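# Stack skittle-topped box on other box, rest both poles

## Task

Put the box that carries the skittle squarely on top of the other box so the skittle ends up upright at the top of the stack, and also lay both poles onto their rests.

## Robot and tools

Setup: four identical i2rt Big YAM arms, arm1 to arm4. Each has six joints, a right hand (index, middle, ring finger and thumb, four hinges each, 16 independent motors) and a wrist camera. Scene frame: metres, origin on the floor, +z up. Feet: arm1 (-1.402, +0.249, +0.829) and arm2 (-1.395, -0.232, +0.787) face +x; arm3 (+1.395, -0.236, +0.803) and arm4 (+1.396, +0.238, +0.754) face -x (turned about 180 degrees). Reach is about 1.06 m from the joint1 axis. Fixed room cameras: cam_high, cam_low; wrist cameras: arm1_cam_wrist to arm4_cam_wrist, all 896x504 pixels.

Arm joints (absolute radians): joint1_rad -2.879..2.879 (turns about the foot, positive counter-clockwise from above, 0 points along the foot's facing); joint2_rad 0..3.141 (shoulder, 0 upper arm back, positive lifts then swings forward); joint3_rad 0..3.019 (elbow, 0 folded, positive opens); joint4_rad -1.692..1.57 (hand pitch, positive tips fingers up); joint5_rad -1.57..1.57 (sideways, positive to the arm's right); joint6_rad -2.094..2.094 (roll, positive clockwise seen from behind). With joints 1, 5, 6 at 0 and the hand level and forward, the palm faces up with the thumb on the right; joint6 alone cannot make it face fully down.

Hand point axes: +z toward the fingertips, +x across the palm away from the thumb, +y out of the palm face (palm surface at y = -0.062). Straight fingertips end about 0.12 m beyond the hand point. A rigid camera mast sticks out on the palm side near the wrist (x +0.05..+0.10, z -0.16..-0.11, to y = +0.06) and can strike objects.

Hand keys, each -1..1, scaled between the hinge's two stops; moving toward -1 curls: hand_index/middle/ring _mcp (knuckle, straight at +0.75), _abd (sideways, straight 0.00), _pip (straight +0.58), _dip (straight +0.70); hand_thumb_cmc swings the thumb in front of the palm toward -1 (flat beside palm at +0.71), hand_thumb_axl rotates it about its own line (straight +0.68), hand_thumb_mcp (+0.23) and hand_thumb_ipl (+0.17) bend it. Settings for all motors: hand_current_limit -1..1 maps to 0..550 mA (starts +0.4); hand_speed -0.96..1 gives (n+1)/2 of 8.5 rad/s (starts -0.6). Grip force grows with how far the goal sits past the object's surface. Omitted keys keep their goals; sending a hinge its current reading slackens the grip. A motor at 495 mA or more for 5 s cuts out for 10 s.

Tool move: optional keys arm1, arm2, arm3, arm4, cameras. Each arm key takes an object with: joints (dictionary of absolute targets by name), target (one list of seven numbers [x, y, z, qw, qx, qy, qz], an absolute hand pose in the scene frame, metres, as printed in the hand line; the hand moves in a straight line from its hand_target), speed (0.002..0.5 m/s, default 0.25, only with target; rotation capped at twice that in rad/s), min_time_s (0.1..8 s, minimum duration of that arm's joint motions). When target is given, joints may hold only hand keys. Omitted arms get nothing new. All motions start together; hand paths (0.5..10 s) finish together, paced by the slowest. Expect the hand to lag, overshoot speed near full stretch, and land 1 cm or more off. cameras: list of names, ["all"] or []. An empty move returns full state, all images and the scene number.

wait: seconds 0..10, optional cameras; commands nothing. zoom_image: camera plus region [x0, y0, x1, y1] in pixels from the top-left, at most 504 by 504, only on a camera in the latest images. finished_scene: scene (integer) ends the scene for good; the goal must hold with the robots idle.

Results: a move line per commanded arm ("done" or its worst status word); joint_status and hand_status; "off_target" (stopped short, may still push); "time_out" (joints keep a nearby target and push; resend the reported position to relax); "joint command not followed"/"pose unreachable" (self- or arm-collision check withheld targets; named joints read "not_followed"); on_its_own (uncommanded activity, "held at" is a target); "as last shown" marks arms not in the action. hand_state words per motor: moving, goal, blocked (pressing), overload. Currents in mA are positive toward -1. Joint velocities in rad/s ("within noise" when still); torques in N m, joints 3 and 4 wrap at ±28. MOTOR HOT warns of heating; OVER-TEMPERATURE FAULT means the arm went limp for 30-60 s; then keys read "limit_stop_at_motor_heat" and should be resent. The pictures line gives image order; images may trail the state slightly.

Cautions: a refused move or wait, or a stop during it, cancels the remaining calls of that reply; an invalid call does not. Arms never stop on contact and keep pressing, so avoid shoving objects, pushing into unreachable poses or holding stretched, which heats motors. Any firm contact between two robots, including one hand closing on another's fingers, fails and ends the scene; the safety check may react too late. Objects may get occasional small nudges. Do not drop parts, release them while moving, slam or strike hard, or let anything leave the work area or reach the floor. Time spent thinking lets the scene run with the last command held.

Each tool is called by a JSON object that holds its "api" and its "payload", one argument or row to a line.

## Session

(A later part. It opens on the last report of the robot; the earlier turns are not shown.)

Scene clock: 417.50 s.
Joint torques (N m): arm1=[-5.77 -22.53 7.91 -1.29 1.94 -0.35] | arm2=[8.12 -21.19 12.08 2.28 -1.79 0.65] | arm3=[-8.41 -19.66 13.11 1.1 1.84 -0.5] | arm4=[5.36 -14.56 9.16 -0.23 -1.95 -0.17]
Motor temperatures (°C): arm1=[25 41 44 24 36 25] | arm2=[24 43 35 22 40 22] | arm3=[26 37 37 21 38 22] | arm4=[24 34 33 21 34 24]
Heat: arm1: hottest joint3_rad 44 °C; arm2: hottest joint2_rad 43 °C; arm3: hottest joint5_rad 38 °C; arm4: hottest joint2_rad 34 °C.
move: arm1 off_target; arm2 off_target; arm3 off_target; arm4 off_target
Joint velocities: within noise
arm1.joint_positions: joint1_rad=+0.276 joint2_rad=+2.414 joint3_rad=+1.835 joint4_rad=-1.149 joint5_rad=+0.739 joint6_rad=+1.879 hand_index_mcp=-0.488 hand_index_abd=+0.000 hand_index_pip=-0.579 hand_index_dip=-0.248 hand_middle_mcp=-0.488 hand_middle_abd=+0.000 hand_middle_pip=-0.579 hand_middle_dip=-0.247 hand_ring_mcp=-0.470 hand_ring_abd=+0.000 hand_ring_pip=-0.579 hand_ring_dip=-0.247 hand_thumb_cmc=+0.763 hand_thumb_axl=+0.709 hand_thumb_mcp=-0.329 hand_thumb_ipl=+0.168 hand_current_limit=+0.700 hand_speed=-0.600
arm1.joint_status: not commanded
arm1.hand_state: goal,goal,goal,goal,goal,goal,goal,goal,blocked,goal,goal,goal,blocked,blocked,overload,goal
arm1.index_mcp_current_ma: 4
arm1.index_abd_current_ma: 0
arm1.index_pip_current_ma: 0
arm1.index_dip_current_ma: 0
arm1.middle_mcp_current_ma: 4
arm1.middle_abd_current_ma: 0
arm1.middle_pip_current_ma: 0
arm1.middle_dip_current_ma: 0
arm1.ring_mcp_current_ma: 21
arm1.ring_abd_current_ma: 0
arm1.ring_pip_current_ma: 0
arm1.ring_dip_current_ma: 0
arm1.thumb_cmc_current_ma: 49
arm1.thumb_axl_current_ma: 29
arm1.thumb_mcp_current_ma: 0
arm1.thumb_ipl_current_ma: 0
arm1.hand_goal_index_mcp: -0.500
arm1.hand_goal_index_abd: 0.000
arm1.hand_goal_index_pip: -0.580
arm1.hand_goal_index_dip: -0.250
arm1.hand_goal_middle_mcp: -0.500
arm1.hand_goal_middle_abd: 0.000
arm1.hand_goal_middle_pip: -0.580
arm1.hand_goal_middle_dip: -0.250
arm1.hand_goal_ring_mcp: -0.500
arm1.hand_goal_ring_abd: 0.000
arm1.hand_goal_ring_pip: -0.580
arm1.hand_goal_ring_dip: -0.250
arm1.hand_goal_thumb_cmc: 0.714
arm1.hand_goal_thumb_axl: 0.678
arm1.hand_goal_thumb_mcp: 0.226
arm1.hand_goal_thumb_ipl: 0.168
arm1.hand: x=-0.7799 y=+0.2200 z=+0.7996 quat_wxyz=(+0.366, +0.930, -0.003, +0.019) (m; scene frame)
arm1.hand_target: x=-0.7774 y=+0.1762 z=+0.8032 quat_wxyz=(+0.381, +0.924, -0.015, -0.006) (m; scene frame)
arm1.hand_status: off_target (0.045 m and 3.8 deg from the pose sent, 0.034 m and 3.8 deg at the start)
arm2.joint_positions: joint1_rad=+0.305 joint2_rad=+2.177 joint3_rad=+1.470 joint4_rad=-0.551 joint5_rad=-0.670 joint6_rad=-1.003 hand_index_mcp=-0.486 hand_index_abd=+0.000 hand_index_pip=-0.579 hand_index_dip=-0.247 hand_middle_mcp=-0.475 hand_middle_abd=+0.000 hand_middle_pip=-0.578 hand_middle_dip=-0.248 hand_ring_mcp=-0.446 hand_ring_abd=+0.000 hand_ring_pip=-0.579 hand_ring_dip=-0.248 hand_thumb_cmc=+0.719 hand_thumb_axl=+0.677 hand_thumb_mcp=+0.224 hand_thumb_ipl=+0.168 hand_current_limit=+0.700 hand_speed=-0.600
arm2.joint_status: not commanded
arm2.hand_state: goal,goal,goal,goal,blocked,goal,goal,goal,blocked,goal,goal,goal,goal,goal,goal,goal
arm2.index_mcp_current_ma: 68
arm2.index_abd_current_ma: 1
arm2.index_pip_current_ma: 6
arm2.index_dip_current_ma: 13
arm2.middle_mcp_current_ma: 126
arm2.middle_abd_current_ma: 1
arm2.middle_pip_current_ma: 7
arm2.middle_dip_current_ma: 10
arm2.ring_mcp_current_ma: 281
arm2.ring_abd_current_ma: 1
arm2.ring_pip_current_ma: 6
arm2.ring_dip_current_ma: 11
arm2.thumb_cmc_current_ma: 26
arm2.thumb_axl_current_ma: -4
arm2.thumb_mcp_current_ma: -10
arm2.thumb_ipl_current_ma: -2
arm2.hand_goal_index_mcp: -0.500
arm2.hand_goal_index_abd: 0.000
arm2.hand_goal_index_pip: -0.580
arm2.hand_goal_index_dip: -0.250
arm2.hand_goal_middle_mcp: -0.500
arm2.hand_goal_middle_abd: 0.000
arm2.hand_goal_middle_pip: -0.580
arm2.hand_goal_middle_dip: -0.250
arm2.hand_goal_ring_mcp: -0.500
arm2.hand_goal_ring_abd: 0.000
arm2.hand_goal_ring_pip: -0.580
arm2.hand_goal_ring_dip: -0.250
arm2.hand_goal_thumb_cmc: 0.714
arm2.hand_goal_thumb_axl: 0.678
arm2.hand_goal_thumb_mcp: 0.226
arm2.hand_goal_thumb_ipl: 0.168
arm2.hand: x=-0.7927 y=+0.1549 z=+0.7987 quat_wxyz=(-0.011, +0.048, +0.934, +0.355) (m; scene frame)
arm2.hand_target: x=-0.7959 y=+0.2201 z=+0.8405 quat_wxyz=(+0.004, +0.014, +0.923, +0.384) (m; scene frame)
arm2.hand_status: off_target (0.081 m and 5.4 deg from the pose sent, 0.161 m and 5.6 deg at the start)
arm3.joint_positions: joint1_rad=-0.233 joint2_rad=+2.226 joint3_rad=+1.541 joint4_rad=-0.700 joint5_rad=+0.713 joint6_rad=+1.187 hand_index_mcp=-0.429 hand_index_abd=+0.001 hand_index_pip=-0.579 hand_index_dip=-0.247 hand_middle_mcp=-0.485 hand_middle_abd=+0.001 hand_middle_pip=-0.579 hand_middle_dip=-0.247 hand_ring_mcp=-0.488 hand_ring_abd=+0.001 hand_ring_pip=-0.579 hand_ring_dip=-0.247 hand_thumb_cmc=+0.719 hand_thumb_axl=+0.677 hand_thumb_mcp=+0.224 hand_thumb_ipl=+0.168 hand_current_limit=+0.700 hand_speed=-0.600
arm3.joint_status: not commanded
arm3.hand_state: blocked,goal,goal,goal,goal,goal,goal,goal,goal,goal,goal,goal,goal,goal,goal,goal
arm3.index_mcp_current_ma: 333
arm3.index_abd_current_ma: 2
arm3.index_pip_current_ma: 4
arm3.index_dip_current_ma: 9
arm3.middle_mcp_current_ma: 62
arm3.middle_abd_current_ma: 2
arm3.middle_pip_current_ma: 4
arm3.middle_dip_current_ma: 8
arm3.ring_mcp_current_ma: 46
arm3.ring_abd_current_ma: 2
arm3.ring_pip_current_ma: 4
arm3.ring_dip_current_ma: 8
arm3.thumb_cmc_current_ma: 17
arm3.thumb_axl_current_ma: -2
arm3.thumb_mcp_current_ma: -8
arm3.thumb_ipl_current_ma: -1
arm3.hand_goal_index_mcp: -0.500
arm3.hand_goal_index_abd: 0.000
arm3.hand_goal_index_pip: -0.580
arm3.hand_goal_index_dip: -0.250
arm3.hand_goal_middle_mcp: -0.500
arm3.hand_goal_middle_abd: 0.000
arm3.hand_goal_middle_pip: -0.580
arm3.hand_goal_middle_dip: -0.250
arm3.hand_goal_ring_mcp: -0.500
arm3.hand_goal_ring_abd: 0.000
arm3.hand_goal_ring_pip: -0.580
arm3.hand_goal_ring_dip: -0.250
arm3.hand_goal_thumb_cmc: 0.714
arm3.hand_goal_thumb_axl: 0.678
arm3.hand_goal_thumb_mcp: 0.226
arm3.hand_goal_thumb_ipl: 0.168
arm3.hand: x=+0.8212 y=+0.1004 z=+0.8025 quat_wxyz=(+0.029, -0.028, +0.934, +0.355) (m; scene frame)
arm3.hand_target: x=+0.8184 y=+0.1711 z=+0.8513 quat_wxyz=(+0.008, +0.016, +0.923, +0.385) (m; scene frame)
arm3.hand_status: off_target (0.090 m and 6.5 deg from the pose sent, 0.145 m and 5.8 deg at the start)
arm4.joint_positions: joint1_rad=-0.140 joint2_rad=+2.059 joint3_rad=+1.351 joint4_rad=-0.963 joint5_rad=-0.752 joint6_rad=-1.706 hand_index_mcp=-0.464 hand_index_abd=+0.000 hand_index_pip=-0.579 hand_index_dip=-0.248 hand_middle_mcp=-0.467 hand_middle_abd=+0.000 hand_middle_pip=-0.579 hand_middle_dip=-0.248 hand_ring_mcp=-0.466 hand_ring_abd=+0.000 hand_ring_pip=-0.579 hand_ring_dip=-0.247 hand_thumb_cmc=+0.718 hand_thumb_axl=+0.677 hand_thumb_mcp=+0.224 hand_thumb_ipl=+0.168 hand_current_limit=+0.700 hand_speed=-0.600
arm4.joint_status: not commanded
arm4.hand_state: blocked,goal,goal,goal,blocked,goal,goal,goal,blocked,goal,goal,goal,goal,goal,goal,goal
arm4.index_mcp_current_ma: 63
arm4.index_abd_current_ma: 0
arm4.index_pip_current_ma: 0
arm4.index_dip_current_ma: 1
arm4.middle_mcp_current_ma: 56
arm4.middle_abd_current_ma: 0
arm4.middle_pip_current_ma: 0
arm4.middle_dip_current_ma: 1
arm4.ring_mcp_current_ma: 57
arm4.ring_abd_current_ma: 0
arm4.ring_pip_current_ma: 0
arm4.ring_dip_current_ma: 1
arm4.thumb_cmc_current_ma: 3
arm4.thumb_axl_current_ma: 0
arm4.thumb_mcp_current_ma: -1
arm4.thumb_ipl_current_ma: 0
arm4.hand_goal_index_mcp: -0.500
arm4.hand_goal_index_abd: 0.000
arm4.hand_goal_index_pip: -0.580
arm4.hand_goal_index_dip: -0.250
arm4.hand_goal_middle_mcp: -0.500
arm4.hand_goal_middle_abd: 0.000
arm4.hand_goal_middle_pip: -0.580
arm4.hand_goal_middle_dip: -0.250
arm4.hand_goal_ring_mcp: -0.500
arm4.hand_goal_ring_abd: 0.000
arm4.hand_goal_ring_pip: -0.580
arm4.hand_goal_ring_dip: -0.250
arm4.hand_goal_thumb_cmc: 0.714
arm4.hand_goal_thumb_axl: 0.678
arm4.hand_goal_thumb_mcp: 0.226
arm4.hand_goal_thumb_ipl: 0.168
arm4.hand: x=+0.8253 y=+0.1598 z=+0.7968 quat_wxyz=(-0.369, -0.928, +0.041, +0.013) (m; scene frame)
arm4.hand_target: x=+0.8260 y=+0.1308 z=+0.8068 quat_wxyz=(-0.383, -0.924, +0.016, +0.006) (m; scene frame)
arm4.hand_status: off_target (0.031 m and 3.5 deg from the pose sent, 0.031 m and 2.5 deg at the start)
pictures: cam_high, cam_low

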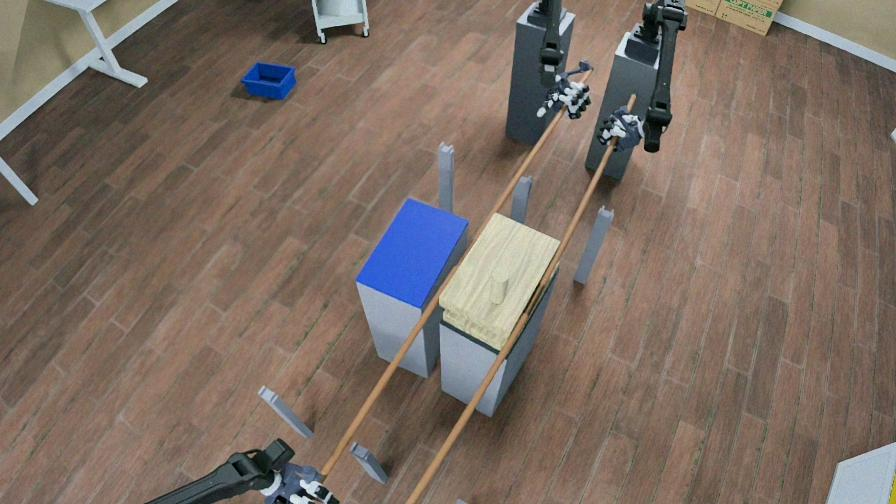

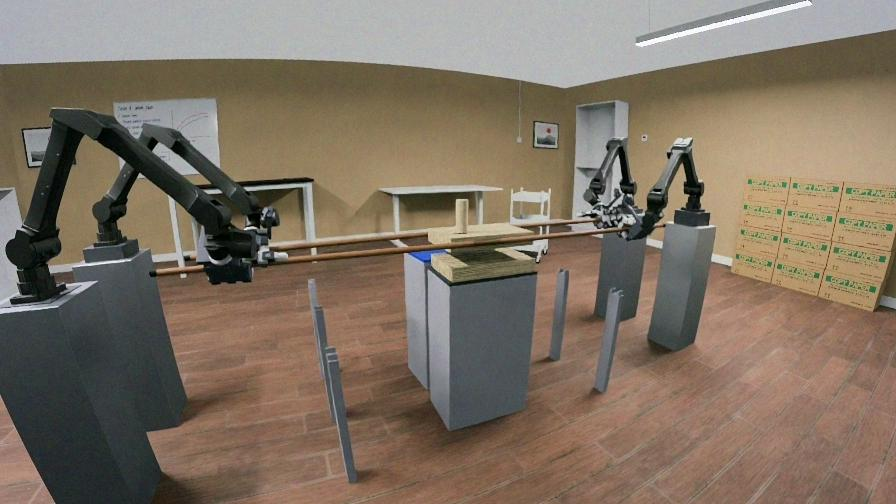

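{"api": "move", "payload": {
  "arm1": {"target": [-0.785, 0.195, 0.775, 0.3825, 0.9237, -0.020, -0.0084], "speed": 0.03},
  "arm4": {"target": [0.815, 0.130, 0.780, 0.3825, 0.9237, -0.020, -0.0084], "speed": 0.03},
  "arm2": {"target": [-0.797, 0.245, 0.790, 0.0084, 0.020, 0.9237, 0.3825], "speed": 0.03},
  "arm3": {"target": [0.805, 0.179, 0.805, 0.0084, 0.020, 0.9237, 0.3825], "speed": 0.03},
  "cameras": ["cam_high", "cam_low"]
}}

{"api": "zoom_image", "payload": {
  "camera": "cam_high",
  "region": [480, 200, 580, 260]
}}

{"api": "zoom_image", "payload": {
  "camera": "cam_high",
  "region": [430, 285, 530, 355]
}}

{"api": "zoom_image", "payload": {
  "camera": "cam_low",
  "region": [420, 215, 545, 290]
}}

Scene clock: 466.63 s.
Joint torques (N m): arm1=[-5.54 -22.3 7.42 -1.21 1.89 -0.41] | arm2=[8.35 -21.83 10.45 3.02 -1.63 0.7] | arm3=[-8.23 -20.54 11.74 1.28 1.92 -0.39] | arm4=[6.07 -14.04 9.74 0.39 -2 0.07]
Motor temperatures (°C): arm1=[25 38 40 24 37 25] | arm2=[24 40 43 22 37 22] | arm3=[26 40 44 21 39 22] | arm4=[23 33 32 21 36 24]
Heat: arm1: hottest joint3_rad 40 °C; arm2: hottest joint3_rad 43 °C; arm3: hottest joint3_rad 44 °C; arm4: hottest joint5_rad 36 °C.
move: arm1 off_target; arm2 off_target; arm3 off_target; arm4 off_target
Joint velocities: within noise
arm1.joint_positions: joint1_rad=+0.304 joint2_rad=+2.454 joint3_rad=+1.839 joint4_rad=-1.149 joint5_rad=+0.731 joint6_rad=+1.942 hand_index_mcp=-0.488 hand_index_abd=+0.000 hand_index_pip=-0.579 hand_index_dip=-0.248 hand_middle_mcp=-0.488 hand_middle_abd=+0.000 hand_middle_pip=-0.579 hand_middle_dip=-0.247 hand_ring_mcp=-0.470 hand_ring_abd=+0.000 hand_ring_pip=-0.579 hand_ring_dip=-0.247 hand_thumb_cmc=+0.760 hand_thumb_axl=+0.707 hand_thumb_mcp=-0.360 hand_thumb_ipl=+0.168 hand_current_limit=+0.700 hand_speed=-0.600
arm1.joint_status: not commanded
arm1.hand_state: goal,goal,goal,goal,goal,goal,goal,goal,blocked,goal,goal,goal,blocked,blocked,overload,goal
arm1.index_mcp_current_ma: 4
arm1.index_abd_current_ma: 0
arm1.index_pip_current_ma: 0
arm1.index_dip_current_ma: 0
arm1.middle_mcp_current_ma: 4
arm1.middle_abd_current_ma: 0
arm1.middle_pip_current_ma: 0
arm1.middle_dip_current_ma: 0
arm1.ring_mcp_current_ma: 21
arm1.ring_abd_current_ma: 0
arm1.ring_pip_current_ma: 0
arm1.ring_dip_current_ma: 0
arm1.thumb_cmc_current_ma: 43
arm1.thumb_axl_current_ma: 26
arm1.thumb_mcp_current_ma: 0
arm1.thumb_ipl_current_ma: 0
arm1.hand_goal_index_mcp: -0.500
arm1.hand_goal_index_abd: 0.000
arm1.hand_goal_index_pip: -0.580
arm1.hand_goal_index_dip: -0.250
arm1.hand_goal_middle_mcp: -0.500
arm1.hand_goal_middle_abd: 0.000
arm1.hand_goal_middle_pip: -0.580
arm1.hand_goal_middle_dip: -0.250
arm1.hand_goal_ring_mcp: -0.500
arm1.hand_goal_ring_abd: 0.000
arm1.hand_goal_ring_pip: -0.580
arm1.hand_goal_ring_dip: -0.250
arm1.hand_goal_thumb_cmc: 0.714
arm1.hand_goal_thumb_axl: 0.678
arm1.hand_goal_thumb_mcp: 0.226
arm1.hand_goal_thumb_ipl: 0.168
arm1.hand: x=-0.7903 y=+0.2377 z=+0.7752 quat_wxyz=(+0.365, +0.931, -0.014, +0.018) (m; scene frame)
arm1.hand_target: x=-0.7873 y=+0.1961 z=+0.7752 quat_wxyz=(+0.381, +0.924, -0.020, -0.008) (m; scene frame)
arm1.hand_status: off_target (0.043 m and 3.8 deg from the pose sent, 0.035 m and 4.2 deg at the start)
arm2.joint_positions: joint1_rad=+0.340 joint2_rad=+2.253 joint3_rad=+1.470 joint4_rad=-0.440 joint5_rad=-0.652 joint6_rad=-0.958 hand_index_mcp=-0.484 hand_index_abd=+0.000 hand_index_pip=-0.579 hand_index_dip=-0.247 hand_middle_mcp=-0.471 hand_middle_abd=+0.000 hand_middle_pip=-0.578 hand_middle_dip=-0.248 hand_ring_mcp=-0.447 hand_ring_abd=+0.000 hand_ring_pip=-0.579 hand_ring_dip=-0.248 hand_thumb_cmc=+0.719 hand_thumb_axl=+0.677 hand_thumb_mcp=+0.224 hand_thumb_ipl=+0.168 hand_current_limit=+0.700 hand_speed=-0.600
arm2.joint_status: not commanded
arm2.hand_state: goal,goal,goal,goal,blocked,goal,goal,goal,blocked,goal,goal,goal,goal,goal,goal,goal
arm2.index_mcp_current_ma: 83
arm2.index_abd_current_ma: 1
arm2.index_pip_current_ma: 6
arm2.index_dip_current_ma: 13
arm2.middle_mcp_current_ma: 148
arm2.middle_abd_current_ma: 1
arm2.middle_pip_current_ma: 7
arm2.middle_dip_current_ma: 10
arm2.ring_mcp_current_ma: 276
arm2.ring_abd_current_ma: 1
arm2.ring_pip_current_ma: 6
arm2.ring_dip_current_ma: 11
arm2.thumb_cmc_current_ma: 26
arm2.thumb_axl_current_ma: -4
arm2.thumb_mcp_current_ma: -10
arm2.thumb_ipl_current_ma: -2
arm2.hand_goal_index_mcp: -0.500
arm2.hand_goal_index_abd: 0.000
arm2.hand_goal_index_pip: -0.580
arm2.hand_goal_index_dip: -0.250
arm2.hand_goal_middle_mcp: -0.500
arm2.hand_goal_middle_abd: 0.000
arm2.hand_goal_middle_pip: -0.580
arm2.hand_goal_middle_dip: -0.250
arm2.hand_goal_ring_mcp: -0.500
arm2.hand_goal_ring_abd: 0.000
arm2.hand_goal_ring_pip: -0.580
arm2.hand_goal_ring_dip: -0.250
arm2.hand_goal_thumb_cmc: 0.714
arm2.hand_goal_thumb_axl: 0.678
arm2.hand_goal_thumb_mcp: 0.226
arm2.hand_goal_thumb_ipl: 0.168
arm2.hand: x=-0.7961 y=+0.1751 z=+0.7567 quat_wxyz=(-0.005, +0.049, +0.934, +0.354) (m; scene frame)
arm2.hand_target: x=-0.8047 y=+0.2403 z=+0.7923 quat_wxyz=(+0.005, +0.018, +0.923, +0.383) (m; scene frame)
arm2.hand_status: off_target (0.077 m and 5.0 deg from the pose sent, 0.091 m and 5.2 deg at the start)
arm3.joint_positions: joint1_rad=-0.237 joint2_rad=+2.311 joint3_rad=+1.572 joint4_rad=-0.650 joint5_rad=+0.712 joint6_rad=+1.187 hand_index_mcp=-0.429 hand_index_abd=+0.001 hand_index_pip=-0.579 hand_index_dip=-0.247 hand_middle_mcp=-0.485 hand_middle_abd=+0.001 hand_middle_pip=-0.579 hand_middle_dip=-0.247 hand_ring_mcp=-0.488 hand_ring_abd=+0.001 hand_ring_pip=-0.579 hand_ring_dip=-0.247 hand_thumb_cmc=+0.719 hand_thumb_axl=+0.677 hand_thumb_mcp=+0.224 hand_thumb_ipl=+0.168 hand_current_limit=+0.700 hand_speed=-0.600
arm3.joint_status: not commanded
arm3.hand_state: blocked,goal,goal,goal,goal,goal,goal,goal,goal,goal,goal,goal,goal,goal,goal,goal
arm3.index_mcp_current_ma: 333
arm3.index_abd_current_ma: 2
arm3.index_pip_current_ma: 4
arm3.index_dip_current_ma: 9
arm3.middle_mcp_current_ma: 62
arm3.middle_abd_current_ma: 2
arm3.middle_pip_current_ma: 4
arm3.middle_dip_current_ma: 8
arm3.ring_mcp_current_ma: 46
arm3.ring_abd_current_ma: 2
arm3.ring_pip_current_ma: 4
arm3.ring_dip_current_ma: 8
arm3.thumb_cmc_current_ma: 17
arm3.thumb_axl_current_ma: -2
arm3.thumb_mcp_current_ma: -8
arm3.thumb_ipl_current_ma: -1
arm3.hand_goal_index_mcp: -0.500
arm3.hand_goal_index_abd: 0.000
arm3.hand_goal_index_pip: -0.580
arm3.hand_goal_index_dip: -0.250
arm3.hand_goal_middle_mcp: -0.500
arm3.hand_goal_middle_abd: 0.000
arm3.hand_goal_middle_pip: -0.580
arm3.hand_goal_middle_dip: -0.250
arm3.hand_goal_ring_mcp: -0.500
arm3.hand_goal_ring_abd: 0.000
arm3.hand_goal_ring_pip: -0.580
arm3.hand_goal_ring_dip: -0.250
arm3.hand_goal_thumb_cmc: 0.714
arm3.hand_goal_thumb_axl: 0.678
arm3.hand_goal_thumb_mcp: 0.226
arm3.hand_goal_thumb_ipl: 0.168
arm3.hand: x=+0.8160 y=+0.1039 z=+0.7614 quat_wxyz=(+0.032, -0.027, +0.934, +0.354) (m; scene frame)
arm3.hand_target: x=+0.8150 y=+0.1737 z=+0.8079 quat_wxyz=(+0.011, +0.021, +0.923, +0.384) (m; scene frame)
arm3.hand_status: off_target (0.088 m and 6.9 deg from the pose sent, 0.080 m and 6.8 deg at the start)
arm4.joint_positions: joint1_rad=-0.144 joint2_rad=+2.105 joint3_rad=+1.357 joint4_rad=-0.925 joint5_rad=-0.752 joint6_rad=-1.712 hand_index_mcp=-0.468 hand_index_abd=+0.000 hand_index_pip=-0.579 hand_index_dip=-0.248 hand_middle_mcp=-0.467 hand_middle_abd=+0.000 hand_middle_pip=-0.579 hand_middle_dip=-0.248 hand_ring_mcp=-0.466 hand_ring_abd=+0.000 hand_ring_pip=-0.579 hand_ring_dip=-0.247 hand_thumb_cmc=+0.718 hand_thumb_axl=+0.677 hand_thumb_mcp=+0.224 hand_thumb_ipl=+0.168 hand_current_limit=+0.700 hand_speed=-0.600
arm4.joint_status: not commanded
arm4.hand_state: blocked,goal,goal,goal,blocked,goal,goal,goal,blocked,goal,goal,goal,goal,goal,goal,goal
arm4.index_mcp_current_ma: 54
arm4.index_abd_current_ma: 0
arm4.index_pip_current_ma: 0
arm4.index_dip_current_ma: 1
arm4.middle_mcp_current_ma: 56
arm4.middle_abd_current_ma: 0
arm4.middle_pip_current_ma: 0
arm4.middle_dip_current_ma: 1
arm4.ring_mcp_current_ma: 57
arm4.ring_abd_current_ma: 0
arm4.ring_pip_current_ma: 0
arm4.ring_dip_current_ma: 1
arm4.thumb_cmc_current_ma: 3
arm4.thumb_axl_current_ma: 0
arm4.thumb_mcp_current_ma: -1
arm4.thumb_ipl_current_ma: 0
arm4.hand_goal_index_mcp: -0.500
arm4.hand_goal_index_abd: 0.000
arm4.hand_goal_index_pip: -0.580
arm4.hand_goal_index_dip: -0.250
arm4.hand_goal_middle_mcp: -0.500
arm4.hand_goal_middle_abd: 0.000
arm4.hand_goal_middle_pip: -0.580
arm4.hand_goal_middle_dip: -0.250
arm4.hand_goal_ring_mcp: -0.500
arm4.hand_goal_ring_abd: 0.000
arm4.hand_goal_ring_pip: -0.580
arm4.hand_goal_ring_dip: -0.250
arm4.hand_goal_thumb_cmc: 0.714
arm4.hand_goal_thumb_axl: 0.678
arm4.hand_goal_thumb_mcp: 0.226
arm4.hand_goal_thumb_ipl: 0.168
arm4.hand: x=+0.8227 y=+0.1626 z=+0.7742 quat_wxyz=(-0.370, -0.928, +0.041, +0.013) (m; scene frame)
arm4.hand_target: x=+0.8169 y=+0.1307 z=+0.7802 quat_wxyz=(-0.382, -0.924, +0.020, +0.008) (m; scene frame)
arm4.hand_status: off_target (0.034 m and 2.9 deg from the pose sent, 0.036 m and 2.9 deg at the start)
pictures: cam_high, cam_low

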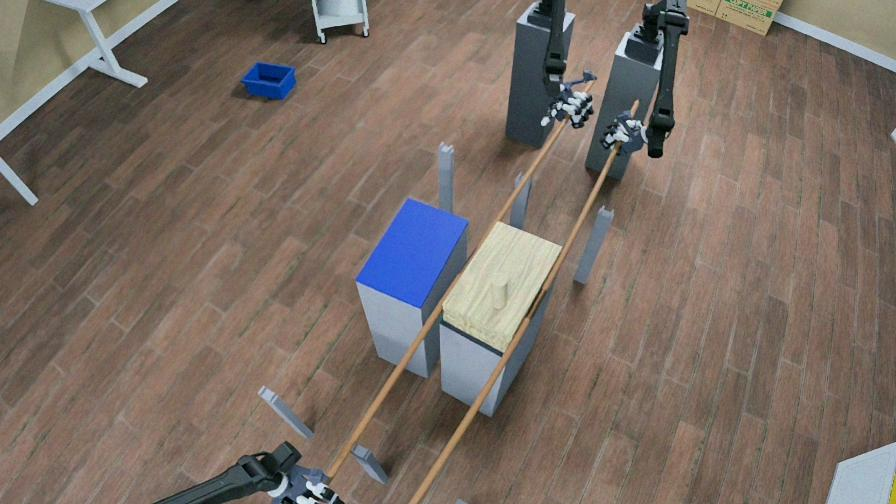

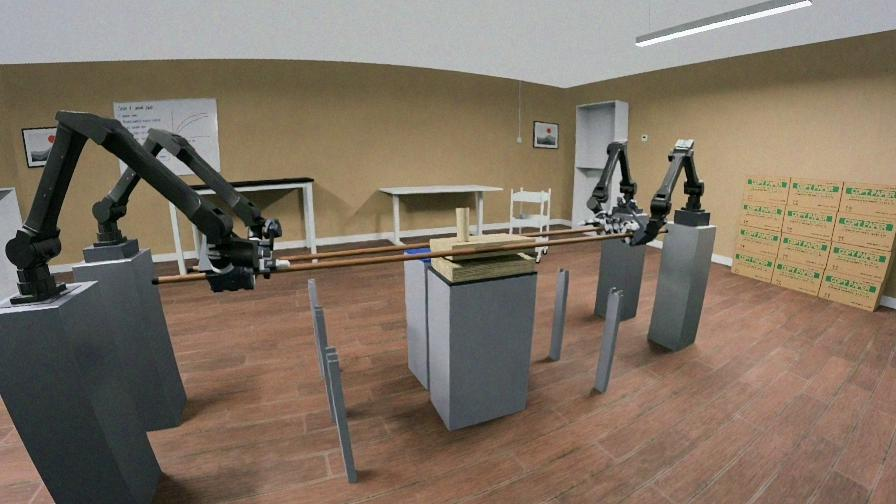

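Scaled by 5.040 from the camera's 896x504 image, which has a finer 1280x720 frame.

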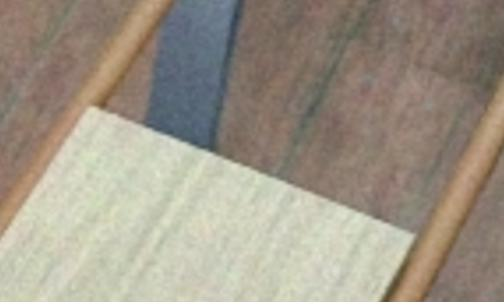

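Scaled by 5.040 from the camera's 896x504 image, which has a finer 1280x720 frame.

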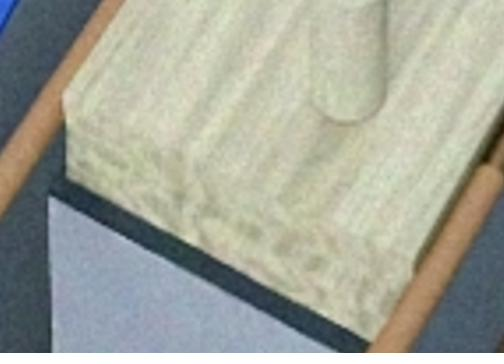

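Scaled by 4.032 from the camera's 896x504 image, which has a finer 1280x720 frame.

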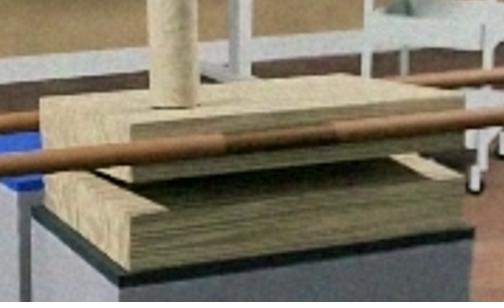

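{"api": "move", "payload": {
  "arm1": {"target": [-0.789, 0.200, 0.760, 0.3825, 0.9237, -0.022, -0.0093], "speed": 0.03},
  "arm4": {"target": [0.811, 0.128, 0.763, 0.3825, 0.9237, -0.022, -0.0093], "speed": 0.03},
  "arm2": {"target": [-0.801, 0.250, 0.790, 0.0093, 0.022, 0.9237, 0.3825], "speed": 0.03},
  "arm3": {"target": [0.801, 0.177, 0.810, 0.0093, 0.022, 0.9237, 0.3825], "speed": 0.03},
  "cameras": ["cam_high", "cam_low"]
}}

{"api": "zoom_image", "payload": {
  "camera": "cam_high",
  "region": [480, 200, 580, 260]
}}

{"api": "zoom_image", "payload": {
  "camera": "cam_high",
  "region": [430, 285, 530, 355]
}}

{"api": "zoom_image", "payload": {
  "camera": "cam_low",
  "region": [420, 215, 545, 290]
}}

Scene clock: 489.17 s.
Joint torques (N m): arm1=[-5.77 -22.71 7.23 -0.85 2.03 -0.55] | arm2=[8.29 -21.71 9.96 3.07 -1.55 0.72] | arm3=[-8.29 -20.37 12.62 0.51 1.98 -0.36] | arm4=[6.42 -14.45 9.65 0.42 -2.01 0.21]
Motor temperatures (°C): arm1=[25 42 40 24 37 25] | arm2=[24 39 43 22 36 22] | arm3=[26 40 48 21 41 21] | arm4=[23 33 32 21 37 24]
Heat: arm1: hottest joint2_rad 42 °C; arm2: hottest joint3_rad 43 °C; arm3: hottest joint3_rad 48 °C; arm4: hottest joint5_rad 37 °C.
move: arm1 off_target; arm2 off_target; arm3 off_target; arm4 off_target
Joint velocities: within noise
arm1.joint_positions: joint1_rad=+0.314 joint2_rad=+2.485 joint3_rad=+1.839 joint4_rad=-1.149 joint5_rad=+0.725 joint6_rad=+1.973 hand_index_mcp=-0.488 hand_index_abd=+0.000 hand_index_pip=-0.579 hand_index_dip=-0.248 hand_middle_mcp=-0.488 hand_middle_abd=+0.000 hand_middle_pip=-0.579 hand_middle_dip=-0.247 hand_ring_mcp=-0.477 hand_ring_abd=+0.000 hand_ring_pip=-0.579 hand_ring_dip=-0.247 hand_thumb_cmc=+0.769 hand_thumb_axl=+0.718 hand_thumb_mcp=-0.399 hand_thumb_ipl=+0.168 hand_current_limit=+0.700 hand_speed=-0.600
arm1.joint_status: not commanded
arm1.hand_state: goal,goal,goal,goal,goal,goal,goal,goal,blocked,goal,goal,goal,blocked,blocked,overload,goal
arm1.index_mcp_current_ma: 4
arm1.index_abd_current_ma: 0
arm1.index_pip_current_ma: 0
arm1.index_dip_current_ma: 0
arm1.middle_mcp_current_ma: 4
arm1.middle_abd_current_ma: 0
arm1.middle_pip_current_ma: 0
arm1.middle_dip_current_ma: 0
arm1.ring_mcp_current_ma: 13
arm1.ring_abd_current_ma: 0
arm1.ring_pip_current_ma: 0
arm1.ring_dip_current_ma: 0
arm1.thumb_cmc_current_ma: 61
arm1.thumb_axl_current_ma: 46
arm1.thumb_mcp_current_ma: 0
arm1.thumb_ipl_current_ma: 0
arm1.hand_goal_index_mcp: -0.500
arm1.hand_goal_index_abd: 0.000
arm1.hand_goal_index_pip: -0.580
arm1.hand_goal_index_dip: -0.250
arm1.hand_goal_middle_mcp: -0.500
arm1.hand_goal_middle_abd: 0.000
arm1.hand_goal_middle_pip: -0.580
arm1.hand_goal_middle_dip: -0.250
arm1.hand_goal_ring_mcp: -0.500
arm1.hand_goal_ring_abd: 0.000
arm1.hand_goal_ring_pip: -0.580
arm1.hand_goal_ring_dip: -0.250
arm1.hand_goal_thumb_cmc: 0.714
arm1.hand_goal_thumb_axl: 0.678
arm1.hand_goal_thumb_mcp: 0.226
arm1.hand_goal_thumb_ipl: 0.168
arm1.hand: x=-0.7989 y=+0.2435 z=+0.7565 quat_wxyz=(+0.366, +0.930, -0.018, +0.011) (m; scene frame)
arm1.hand_target: x=-0.7917 y=+0.2010 z=+0.7603 quat_wxyz=(+0.382, +0.924, -0.022, -0.010) (m; scene frame)
arm1.hand_status: off_target (0.045 m and 3.1 deg from the pose sent, 0.041 m and 3.9 deg at the start)
arm2.joint_positions: joint1_rad=+0.353 joint2_rad=+2.253 joint3_rad=+1.470 joint4_rad=-0.427 joint5_rad=-0.647 joint6_rad=-0.940 hand_index_mcp=-0.486 hand_index_abd=+0.000 hand_index_pip=-0.579 hand_index_dip=-0.247 hand_middle_mcp=-0.471 hand_middle_abd=+0.000 hand_middle_pip=-0.578 hand_middle_dip=-0.248 hand_ring_mcp=-0.447 hand_ring_abd=+0.000 hand_ring_pip=-0.579 hand_ring_dip=-0.248 hand_thumb_cmc=+0.719 hand_thumb_axl=+0.677 hand_thumb_mcp=+0.224 hand_thumb_ipl=+0.168 hand_current_limit=+0.700 hand_speed=-0.600
arm2.joint_status: not commanded
arm2.hand_state: goal,goal,goal,goal,blocked,goal,goal,goal,blocked,goal,goal,goal,goal,goal,goal,goal
arm2.index_mcp_current_ma: 72
arm2.index_abd_current_ma: 1
arm2.index_pip_current_ma: 6
arm2.index_dip_current_ma: 13
arm2.middle_mcp_current_ma: 148
arm2.middle_abd_current_ma: 1
arm2.middle_pip_current_ma: 7
arm2.middle_dip_current_ma: 10
arm2.ring_mcp_current_ma: 276
arm2.ring_abd_current_ma: 1
arm2.ring_pip_current_ma: 6
arm2.ring_dip_current_ma: 11
arm2.thumb_cmc_current_ma: 26
arm2.thumb_axl_current_ma: -4
arm2.thumb_mcp_current_ma: -10
arm2.thumb_ipl_current_ma: -2
arm2.hand_goal_index_mcp: -0.500
arm2.hand_goal_index_abd: 0.000
arm2.hand_goal_index_pip: -0.580
arm2.hand_goal_index_dip: -0.250
arm2.hand_goal_middle_mcp: -0.500
arm2.hand_goal_middle_abd: 0.000
arm2.hand_goal_middle_pip: -0.580
arm2.hand_goal_middle_dip: -0.250
arm2.hand_goal_ring_mcp: -0.500
arm2.hand_goal_ring_abd: 0.000
arm2.hand_goal_ring_pip: -0.580
arm2.hand_goal_ring_dip: -0.250
arm2.hand_goal_thumb_cmc: 0.714
arm2.hand_goal_thumb_axl: 0.678
arm2.hand_goal_thumb_mcp: 0.226
arm2.hand_goal_thumb_ipl: 0.168
arm2.hand: x=-0.7979 y=+0.1827 z=+0.7572 quat_wxyz=(-0.004, +0.049, +0.934, +0.354) (m; scene frame)
arm2.hand_target: x=-0.8079 y=+0.2456 z=+0.7920 quat_wxyz=(+0.006, +0.020, +0.923, +0.383) (m; scene frame)
arm2.hand_status: off_target (0.075 m and 4.9 deg from the pose sent, 0.082 m and 4.9 deg at the start)
arm3.joint_positions: joint1_rad=-0.237 joint2_rad=+2.312 joint3_rad=+1.582 joint4_rad=-0.658 joint5_rad=+0.712 joint6_rad=+1.191 hand_index_mcp=-0.429 hand_index_abd=+0.001 hand_index_pip=-0.579 hand_index_dip=-0.247 hand_middle_mcp=-0.485 hand_middle_abd=+0.001 hand_middle_pip=-0.579 hand_middle_dip=-0.247 hand_ring_mcp=-0.488 hand_ring_abd=+0.001 hand_ring_pip=-0.579 hand_ring_dip=-0.247 hand_thumb_cmc=+0.719 hand_thumb_axl=+0.677 hand_thumb_mcp=+0.224 hand_thumb_ipl=+0.168 hand_current_limit=+0.700 hand_speed=-0.600
arm3.joint_status: not commanded
arm3.hand_state: blocked,goal,goal,goal,goal,goal,goal,goal,goal,goal,goal,goal,goal,goal,goal,goal
arm3.index_mcp_current_ma: 333
arm3.index_abd_current_ma: 2
arm3.index_pip_current_ma: 4
arm3.index_dip_current_ma: 9
arm3.middle_mcp_current_ma: 62
arm3.middle_abd_current_ma: 2
arm3.middle_pip_current_ma: 4
arm3.middle_dip_current_ma: 8
arm3.ring_mcp_current_ma: 46
arm3.ring_abd_current_ma: 2
arm3.ring_pip_current_ma: 4
arm3.ring_dip_current_ma: 8
arm3.thumb_cmc_current_ma: 17
arm3.thumb_axl_current_ma: -2
arm3.thumb_mcp_current_ma: -8
arm3.thumb_ipl_current_ma: -1
arm3.hand_goal_index_mcp: -0.500
arm3.hand_goal_index_abd: 0.000
arm3.hand_goal_index_pip: -0.580
arm3.hand_goal_index_dip: -0.250
arm3.hand_goal_middle_mcp: -0.500
arm3.hand_goal_middle_abd: 0.000
arm3.hand_goal_middle_pip: -0.580
arm3.hand_goal_middle_dip: -0.250
arm3.hand_goal_ring_mcp: -0.500
arm3.hand_goal_ring_abd: 0.000
arm3.hand_goal_ring_pip: -0.580
arm3.hand_goal_ring_dip: -0.250
arm3.hand_goal_thumb_cmc: 0.714
arm3.hand_goal_thumb_axl: 0.678
arm3.hand_goal_thumb_mcp: 0.226
arm3.hand_goal_thumb_ipl: 0.168
arm3.hand: x=+0.8138 y=+0.1045 z=+0.7639 quat_wxyz=(+0.030, -0.025, +0.934, +0.354) (m; scene frame)
arm3.hand_target: x=+0.8109 y=+0.1719 z=+0.8127 quat_wxyz=(+0.011, +0.022, +0.923, +0.384) (m; scene frame)
arm3.hand_status: off_target (0.087 m and 6.8 deg from the pose sent, 0.089 m and 7.1 deg at the start)
arm4.joint_positions: joint1_rad=-0.144 joint2_rad=+2.144 joint3_rad=+1.359 joint4_rad=-0.888 joint5_rad=-0.752 joint6_rad=-1.712 hand_index_mcp=-0.469 hand_index_abd=+0.000 hand_index_pip=-0.579 hand_index_dip=-0.248 hand_middle_mcp=-0.467 hand_middle_abd=+0.000 hand_middle_pip=-0.579 hand_middle_dip=-0.248 hand_ring_mcp=-0.466 hand_ring_abd=+0.000 hand_ring_pip=-0.579 hand_ring_dip=-0.247 hand_thumb_cmc=+0.718 hand_thumb_axl=+0.677 hand_thumb_mcp=+0.224 hand_thumb_ipl=+0.168 hand_current_limit=+0.700 hand_speed=-0.600
arm4.joint_status: not commanded
arm4.hand_state: blocked,goal,goal,goal,blocked,goal,goal,goal,blocked,goal,goal,goal,goal,goal,goal,goal
arm4.index_mcp_current_ma: 50
arm4.index_abd_current_ma: 0
arm4.index_pip_current_ma: 0
arm4.index_dip_current_ma: 1
arm4.middle_mcp_current_ma: 56
arm4.middle_abd_current_ma: 0
arm4.middle_pip_current_ma: 0
arm4.middle_dip_current_ma: 1
arm4.ring_mcp_current_ma: 57
arm4.ring_abd_current_ma: 0
arm4.ring_pip_current_ma: 0
arm4.ring_dip_current_ma: 1
arm4.thumb_cmc_current_ma: 3
arm4.thumb_axl_current_ma: 0
arm4.thumb_mcp_current_ma: -1
arm4.thumb_ipl_current_ma: 0
arm4.hand_goal_index_mcp: -0.500
arm4.hand_goal_index_abd: 0.000
arm4.hand_goal_index_pip: -0.580
arm4.hand_goal_index_dip: -0.250
arm4.hand_goal_middle_mcp: -0.500
arm4.hand_goal_middle_abd: 0.000
arm4.hand_goal_middle_pip: -0.580
arm4.hand_goal_middle_dip: -0.250
arm4.hand_goal_ring_mcp: -0.500
arm4.hand_goal_ring_abd: 0.000
arm4.hand_goal_ring_pip: -0.580
arm4.hand_goal_ring_dip: -0.250
arm4.hand_goal_thumb_cmc: 0.714
arm4.hand_goal_thumb_axl: 0.678
arm4.hand_goal_thumb_mcp: 0.226
arm4.hand_goal_thumb_ipl: 0.168
arm4.hand: x=+0.8210 y=+0.1631 z=+0.7544 quat_wxyz=(-0.369, -0.928, +0.041, +0.014) (m; scene frame)
arm4.hand_target: x=+0.8133 y=+0.1287 z=+0.7633 quat_wxyz=(-0.382, -0.924, +0.022, +0.009) (m; scene frame)
arm4.hand_status: off_target (0.037 m and 2.7 deg from the pose sent, 0.038 m and 2.7 deg at the start)
pictures: cam_high, cam_low

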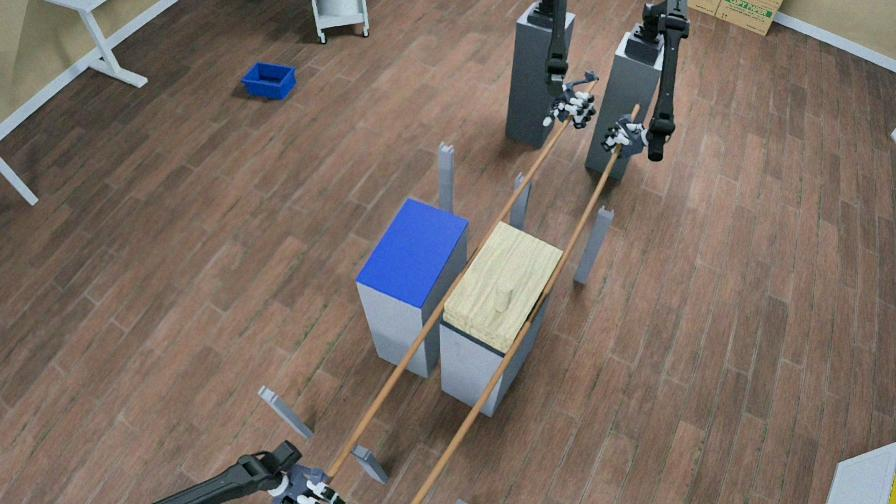

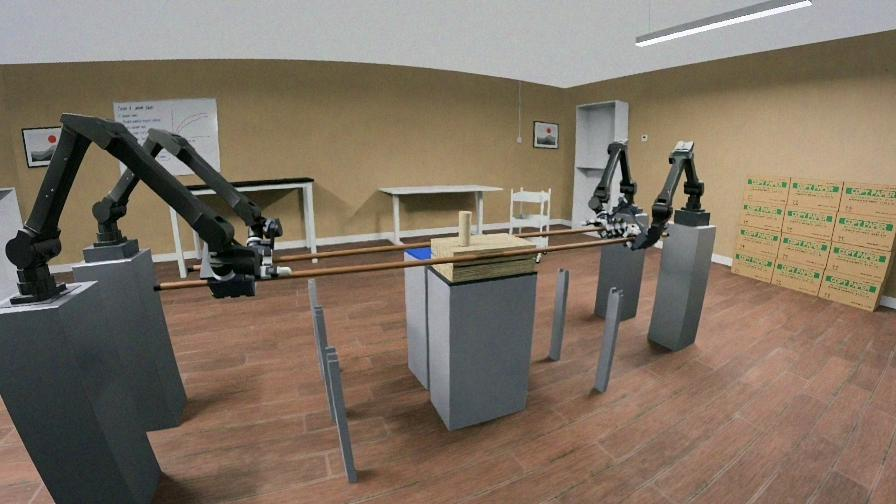

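Scaled by 5.040 from the camera's 896x504 image, which has a finer 1280x720 frame.

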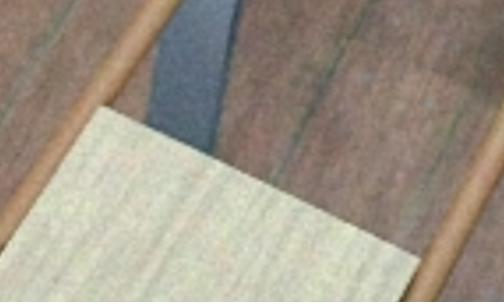

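Scaled by 5.040 from the camera's 896x504 image, which has a finer 1280x720 frame.

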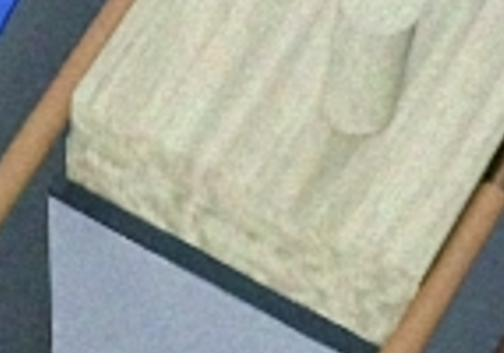

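Scaled by 4.032 from the camera's 896x504 image, which has a finer 1280x720 frame.

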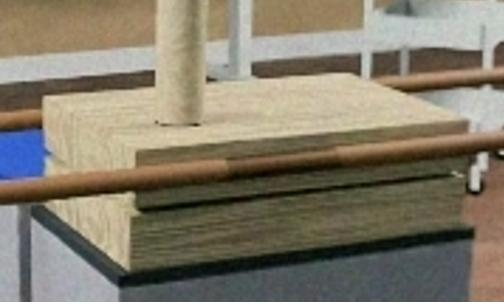

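{"api": "move", "payload": {
  "arm1": {"target": [-0.792, 0.199, 0.742, 0.3825, 0.9237, -0.022, -0.0093], "speed": 0.03},
  "arm4": {"target": [0.808, 0.127, 0.754, 0.3825, 0.9237, -0.022, -0.0093], "speed": 0.03},
  "arm2": {"target": [-0.804, 0.249, 0.765, 0.0093, 0.022, 0.9237, 0.3825], "speed": 0.03},
  "arm3": {"target": [0.798, 0.176, 0.792, 0.0093, 0.022, 0.9237, 0.3825], "speed": 0.03},
  "cameras": ["cam_high", "cam_low"]
}}

{"api": "zoom_image", "payload": {
  "camera": "cam_high",
  "region": [480, 200, 580, 260]
}}

{"api": "zoom_image", "payload": {
  "camera": "cam_high",
  "region": [430, 285, 530, 355]
}}

{"api": "zoom_image", "payload": {
  "camera": "cam_low",
  "region": [420, 215, 545, 290]
}}

Scene clock: 512.93 s.
Joint torques (N m): arm1=[-5.77 -21.71 6.74 -0.29 2.11 -0.59] | arm2=[7.71 -20.54 9.48 3.59 -1.41 0.69] | arm3=[-7.59 -19.72 12.45 1.36 1.87 -0.31] | arm4=[6.77 -14.15 10.19 0.53 -2 0.21]
Motor temperatures (°C): arm1=[25 38 40 24 39 25] | arm2=[24 39 42 22 35 22] | arm3=[26 39 47 21 42 21] | arm4=[24 32 35 21 38 24]
Heat: arm1: hottest joint3_rad 40 °C; arm2: hottest joint3_rad 42 °C; arm3: hottest joint3_rad 47 °C; arm4: hottest joint5_rad 38 °C.
move: arm1 off_target; arm2 off_target; arm3 off_target; arm4 off_target
Joint velocities: within noise
arm1.joint_positions: joint1_rad=+0.315 joint2_rad=+2.495 joint3_rad=+1.839 joint4_rad=-1.134 joint5_rad=+0.722 joint6_rad=+1.976 hand_index_mcp=-0.488 hand_index_abd=+0.000 hand_index_pip=-0.579 hand_index_dip=-0.248 hand_middle_mcp=-0.488 hand_middle_abd=+0.000 hand_middle_pip=-0.579 hand_middle_dip=-0.247 hand_ring_mcp=-0.478 hand_ring_abd=+0.000 hand_ring_pip=-0.579 hand_ring_dip=-0.247 hand_thumb_cmc=+0.769 hand_thumb_axl=+0.718 hand_thumb_mcp=-0.400 hand_thumb_ipl=+0.168 hand_current_limit=+0.700 hand_speed=-0.600
arm1.joint_status: not commanded
arm1.hand_state: goal,goal,goal,goal,goal,goal,goal,goal,blocked,goal,goal,goal,blocked,blocked,overload,goal
arm1.index_mcp_current_ma: 4
arm1.index_abd_current_ma: 0
arm1.index_pip_current_ma: 0
arm1.index_dip_current_ma: 0
arm1.middle_mcp_current_ma: 4
arm1.middle_abd_current_ma: 0
arm1.middle_pip_current_ma: 0
arm1.middle_dip_current_ma: 0
arm1.ring_mcp_current_ma: 12
arm1.ring_abd_current_ma: 0
arm1.ring_pip_current_ma: 0
arm1.ring_dip_current_ma: 0
arm1.thumb_cmc_current_ma: 61
arm1.thumb_axl_current_ma: 46
arm1.thumb_mcp_current_ma: 0
arm1.thumb_ipl_current_ma: 0
arm1.hand_goal_index_mcp: -0.500
arm1.hand_goal_index_abd: 0.000
arm1.hand_goal_index_pip: -0.580
arm1.hand_goal_index_dip: -0.250
arm1.hand_goal_middle_mcp: -0.500
arm1.hand_goal_middle_abd: 0.000
arm1.hand_goal_middle_pip: -0.580
arm1.hand_goal_middle_dip: -0.250
arm1.hand_goal_ring_mcp: -0.500
arm1.hand_goal_ring_abd: 0.000
arm1.hand_goal_ring_pip: -0.580
arm1.hand_goal_ring_dip: -0.250
arm1.hand_goal_thumb_cmc: 0.714
arm1.hand_goal_thumb_axl: 0.678
arm1.hand_goal_thumb_mcp: 0.226
arm1.hand_goal_thumb_ipl: 0.168
arm1.hand: x=-0.7994 y=+0.2445 z=+0.7487 quat_wxyz=(+0.364, +0.931, -0.020, +0.013) (m; scene frame)
arm1.hand_target: x=-0.7951 y=+0.2005 z=+0.7427 quat_wxyz=(+0.381, +0.924, -0.022, -0.010) (m; scene frame)
arm1.hand_status: off_target (0.047 m and 3.4 deg from the pose sent, 0.047 m and 3.1 deg at the start)
arm2.joint_positions: joint1_rad=+0.356 joint2_rad=+2.274 joint3_rad=+1.467 joint4_rad=-0.388 joint5_rad=-0.649 joint6_rad=-0.936 hand_index_mcp=-0.486 hand_index_abd=+0.000 hand_index_pip=-0.579 hand_index_dip=-0.247 hand_middle_mcp=-0.471 hand_middle_abd=+0.000 hand_middle_pip=-0.578 hand_middle_dip=-0.248 hand_ring_mcp=-0.447 hand_ring_abd=+0.000 hand_ring_pip=-0.579 hand_ring_dip=-0.248 hand_thumb_cmc=+0.719 hand_thumb_axl=+0.677 hand_thumb_mcp=+0.224 hand_thumb_ipl=+0.168 hand_current_limit=+0.700 hand_speed=-0.600
arm2.joint_status: not commanded
arm2.hand_state: goal,goal,goal,goal,blocked,goal,goal,goal,blocked,goal,goal,goal,goal,goal,goal,goal
arm2.index_mcp_current_ma: 72
arm2.index_abd_current_ma: 1
arm2.index_pip_current_ma: 6
arm2.index_dip_current_ma: 13
arm2.middle_mcp_current_ma: 148
arm2.middle_abd_current_ma: 1
arm2.middle_pip_current_ma: 7
arm2.middle_dip_current_ma: 9
arm2.ring_mcp_current_ma: 276
arm2.ring_abd_current_ma: 1
arm2.ring_pip_current_ma: 6
arm2.ring_dip_current_ma: 11
arm2.thumb_cmc_current_ma: 26
arm2.thumb_axl_current_ma: -4
arm2.thumb_mcp_current_ma: -10
arm2.thumb_ipl_current_ma: -2
arm2.hand_goal_index_mcp: -0.500
arm2.hand_goal_index_abd: 0.000
arm2.hand_goal_index_pip: -0.580
arm2.hand_goal_index_dip: -0.250
arm2.hand_goal_middle_mcp: -0.500
arm2.hand_goal_middle_abd: 0.000
arm2.hand_goal_middle_pip: -0.580
arm2.hand_goal_middle_dip: -0.250
arm2.hand_goal_ring_mcp: -0.500
arm2.hand_goal_ring_abd: 0.000
arm2.hand_goal_ring_pip: -0.580
arm2.hand_goal_ring_dip: -0.250
arm2.hand_goal_thumb_cmc: 0.714
arm2.hand_goal_thumb_axl: 0.678
arm2.hand_goal_thumb_mcp: 0.226
arm2.hand_goal_thumb_ipl: 0.168
arm2.hand: x=-0.7981 y=+0.1849 z=+0.7468 quat_wxyz=(+0.000, +0.047, +0.932, +0.358) (m; scene frame)
arm2.hand_target: x=-0.8103 y=+0.2450 z=+0.7671 quat_wxyz=(+0.006, +0.020, +0.924, +0.383) (m; scene frame)
arm2.hand_status: off_target (0.067 m and 4.3 deg from the pose sent, 0.067 m and 4.8 deg at the start)
arm3.joint_positions: joint1_rad=-0.237 joint2_rad=+2.337 joint3_rad=+1.595 joint4_rad=-0.658 joint5_rad=+0.717 joint6_rad=+1.193 hand_index_mcp=-0.428 hand_index_abd=+0.001 hand_index_pip=-0.579 hand_index_dip=-0.247 hand_middle_mcp=-0.485 hand_middle_abd=+0.001 hand_middle_pip=-0.579 hand_middle_dip=-0.247 hand_ring_mcp=-0.488 hand_ring_abd=+0.001 hand_ring_pip=-0.579 hand_ring_dip=-0.247 hand_thumb_cmc=+0.719 hand_thumb_axl=+0.677 hand_thumb_mcp=+0.224 hand_thumb_ipl=+0.168 hand_current_limit=+0.700 hand_speed=-0.600
arm3.joint_status: not commanded
arm3.hand_state: blocked,goal,goal,goal,goal,goal,goal,goal,goal,goal,goal,goal,goal,goal,goal,goal
arm3.index_mcp_current_ma: 336
arm3.index_abd_current_ma: 2
arm3.index_pip_current_ma: 4
arm3.index_dip_current_ma: 9
arm3.middle_mcp_current_ma: 62
arm3.middle_abd_current_ma: 2
arm3.middle_pip_current_ma: 4
arm3.middle_dip_current_ma: 8
arm3.ring_mcp_current_ma: 46
arm3.ring_abd_current_ma: 2
arm3.ring_pip_current_ma: 4
arm3.ring_dip_current_ma: 8
arm3.thumb_cmc_current_ma: 17
arm3.thumb_axl_current_ma: -2
arm3.thumb_mcp_current_ma: -8
arm3.thumb_ipl_current_ma: -1
arm3.hand_goal_index_mcp: -0.500
arm3.hand_goal_index_abd: 0.000
arm3.hand_goal_index_pip: -0.580
arm3.hand_goal_index_dip: -0.250
arm3.hand_goal_middle_mcp: -0.500
arm3.hand_goal_middle_abd: 0.000
arm3.hand_goal_middle_pip: -0.580
arm3.hand_goal_middle_dip: -0.250
arm3.hand_goal_ring_mcp: -0.500
arm3.hand_goal_ring_abd: 0.000
arm3.hand_goal_ring_pip: -0.580
arm3.hand_goal_ring_dip: -0.250
arm3.hand_goal_thumb_cmc: 0.714
arm3.hand_goal_thumb_axl: 0.678
arm3.hand_goal_thumb_mcp: 0.226
arm3.hand_goal_thumb_ipl: 0.168
arm3.hand: x=+0.8133 y=+0.1050 z=+0.7533 quat_wxyz=(+0.036, -0.026, +0.934, +0.355) (m; scene frame)
arm3.hand_target: x=+0.8079 y=+0.1712 z=+0.7952 quat_wxyz=(+0.011, +0.022, +0.923, +0.384) (m; scene frame)
arm3.hand_status: off_target (0.082 m and 7.2 deg from the pose sent, 0.078 m and 6.8 deg at the start)
arm4.joint_positions: joint1_rad=-0.145 joint2_rad=+2.156 joint3_rad=+1.360 joint4_rad=-0.876 joint5_rad=-0.752 joint6_rad=-1.712 hand_index_mcp=-0.469 hand_index_abd=+0.000 hand_index_pip=-0.579 hand_index_dip=-0.248 hand_middle_mcp=-0.467 hand_middle_abd=+0.000 hand_middle_pip=-0.579 hand_middle_dip=-0.248 hand_ring_mcp=-0.466 hand_ring_abd=+0.000 hand_ring_pip=-0.579 hand_ring_dip=-0.247 hand_thumb_cmc=+0.718 hand_thumb_axl=+0.677 hand_thumb_mcp=+0.224 hand_thumb_ipl=+0.168 hand_current_limit=+0.700 hand_speed=-0.600
arm4.joint_status: not commanded
arm4.hand_state: blocked,goal,goal,goal,blocked,goal,goal,goal,blocked,goal,goal,goal,goal,goal,goal,goal
arm4.index_mcp_current_ma: 49
arm4.index_abd_current_ma: 0
arm4.index_pip_current_ma: 0
arm4.index_dip_current_ma: 1
arm4.middle_mcp_current_ma: 56
arm4.middle_abd_current_ma: 0
arm4.middle_pip_current_ma: 0
arm4.middle_dip_current_ma: 1
arm4.ring_mcp_current_ma: 57
arm4.ring_abd_current_ma: 0
arm4.ring_pip_current_ma: 0
arm4.ring_dip_current_ma: 1
arm4.thumb_cmc_current_ma: 3
arm4.thumb_axl_current_ma: 0
arm4.thumb_mcp_current_ma: -1
arm4.thumb_ipl_current_ma: 0
arm4.hand_goal_index_mcp: -0.500
arm4.hand_goal_index_abd: 0.000
arm4.hand_goal_index_pip: -0.580
arm4.hand_goal_index_dip: -0.250
arm4.hand_goal_middle_mcp: -0.500
arm4.hand_goal_middle_abd: 0.000
arm4.hand_goal_middle_pip: -0.580
arm4.hand_goal_middle_dip: -0.250
arm4.hand_goal_ring_mcp: -0.500
arm4.hand_goal_ring_abd: 0.000
arm4.hand_goal_ring_pip: -0.580
arm4.hand_goal_ring_dip: -0.250
arm4.hand_goal_thumb_cmc: 0.714
arm4.hand_goal_thumb_axl: 0.678
arm4.hand_goal_thumb_mcp: 0.226
arm4.hand_goal_thumb_ipl: 0.168
arm4.hand: x=+0.8206 y=+0.1634 z=+0.7480 quat_wxyz=(-0.370, -0.928, +0.041, +0.014) (m; scene frame)
arm4.hand_target: x=+0.8108 y=+0.1276 z=+0.7544 quat_wxyz=(-0.382, -0.924, +0.022, +0.009) (m; scene frame)
arm4.hand_status: off_target (0.039 m and 2.7 deg from the pose sent, 0.038 m and 2.7 deg at the start)
pictures: cam_high, cam_low

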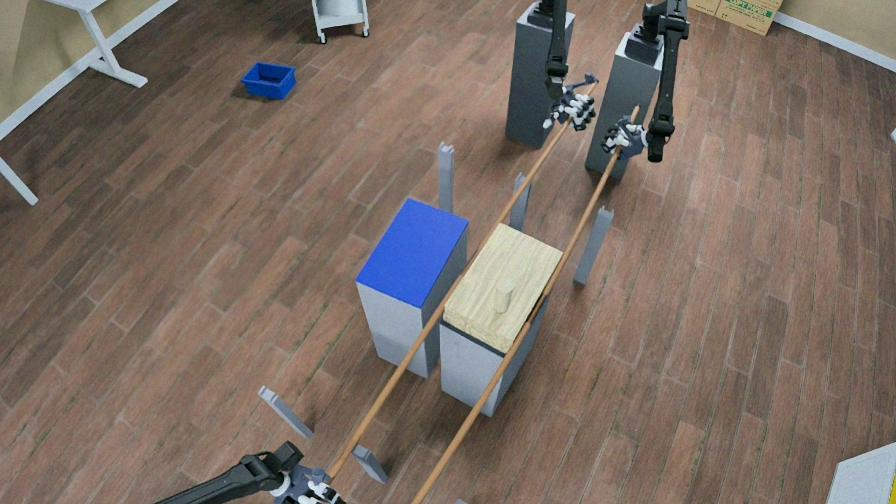

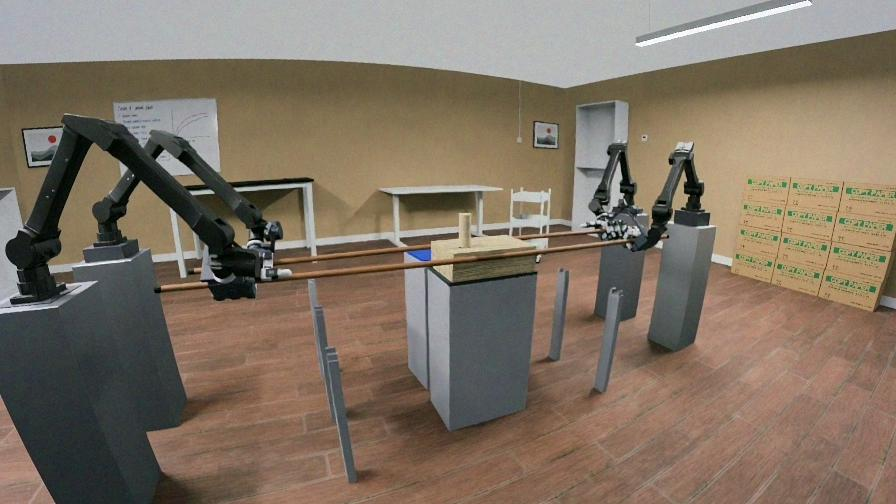

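Scaled by 5.040 from the camera's 896x504 image, which has a finer 1280x720 frame.

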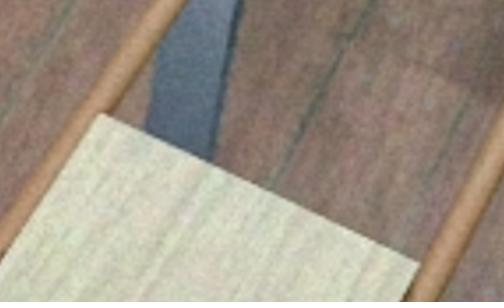

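Scaled by 5.040 from the camera's 896x504 image, which has a finer 1280x720 frame.

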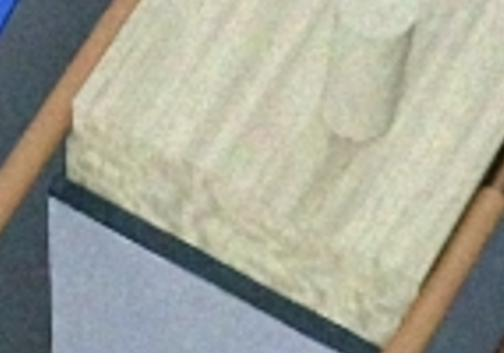

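Scaled by 4.032 from the camera's 896x504 image, which has a finer 1280x720 frame.

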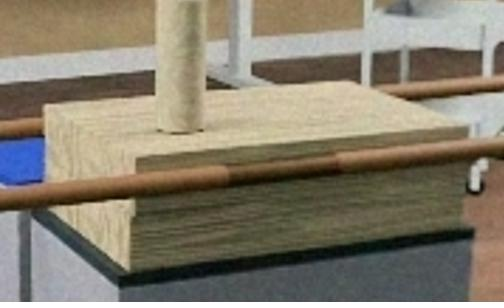

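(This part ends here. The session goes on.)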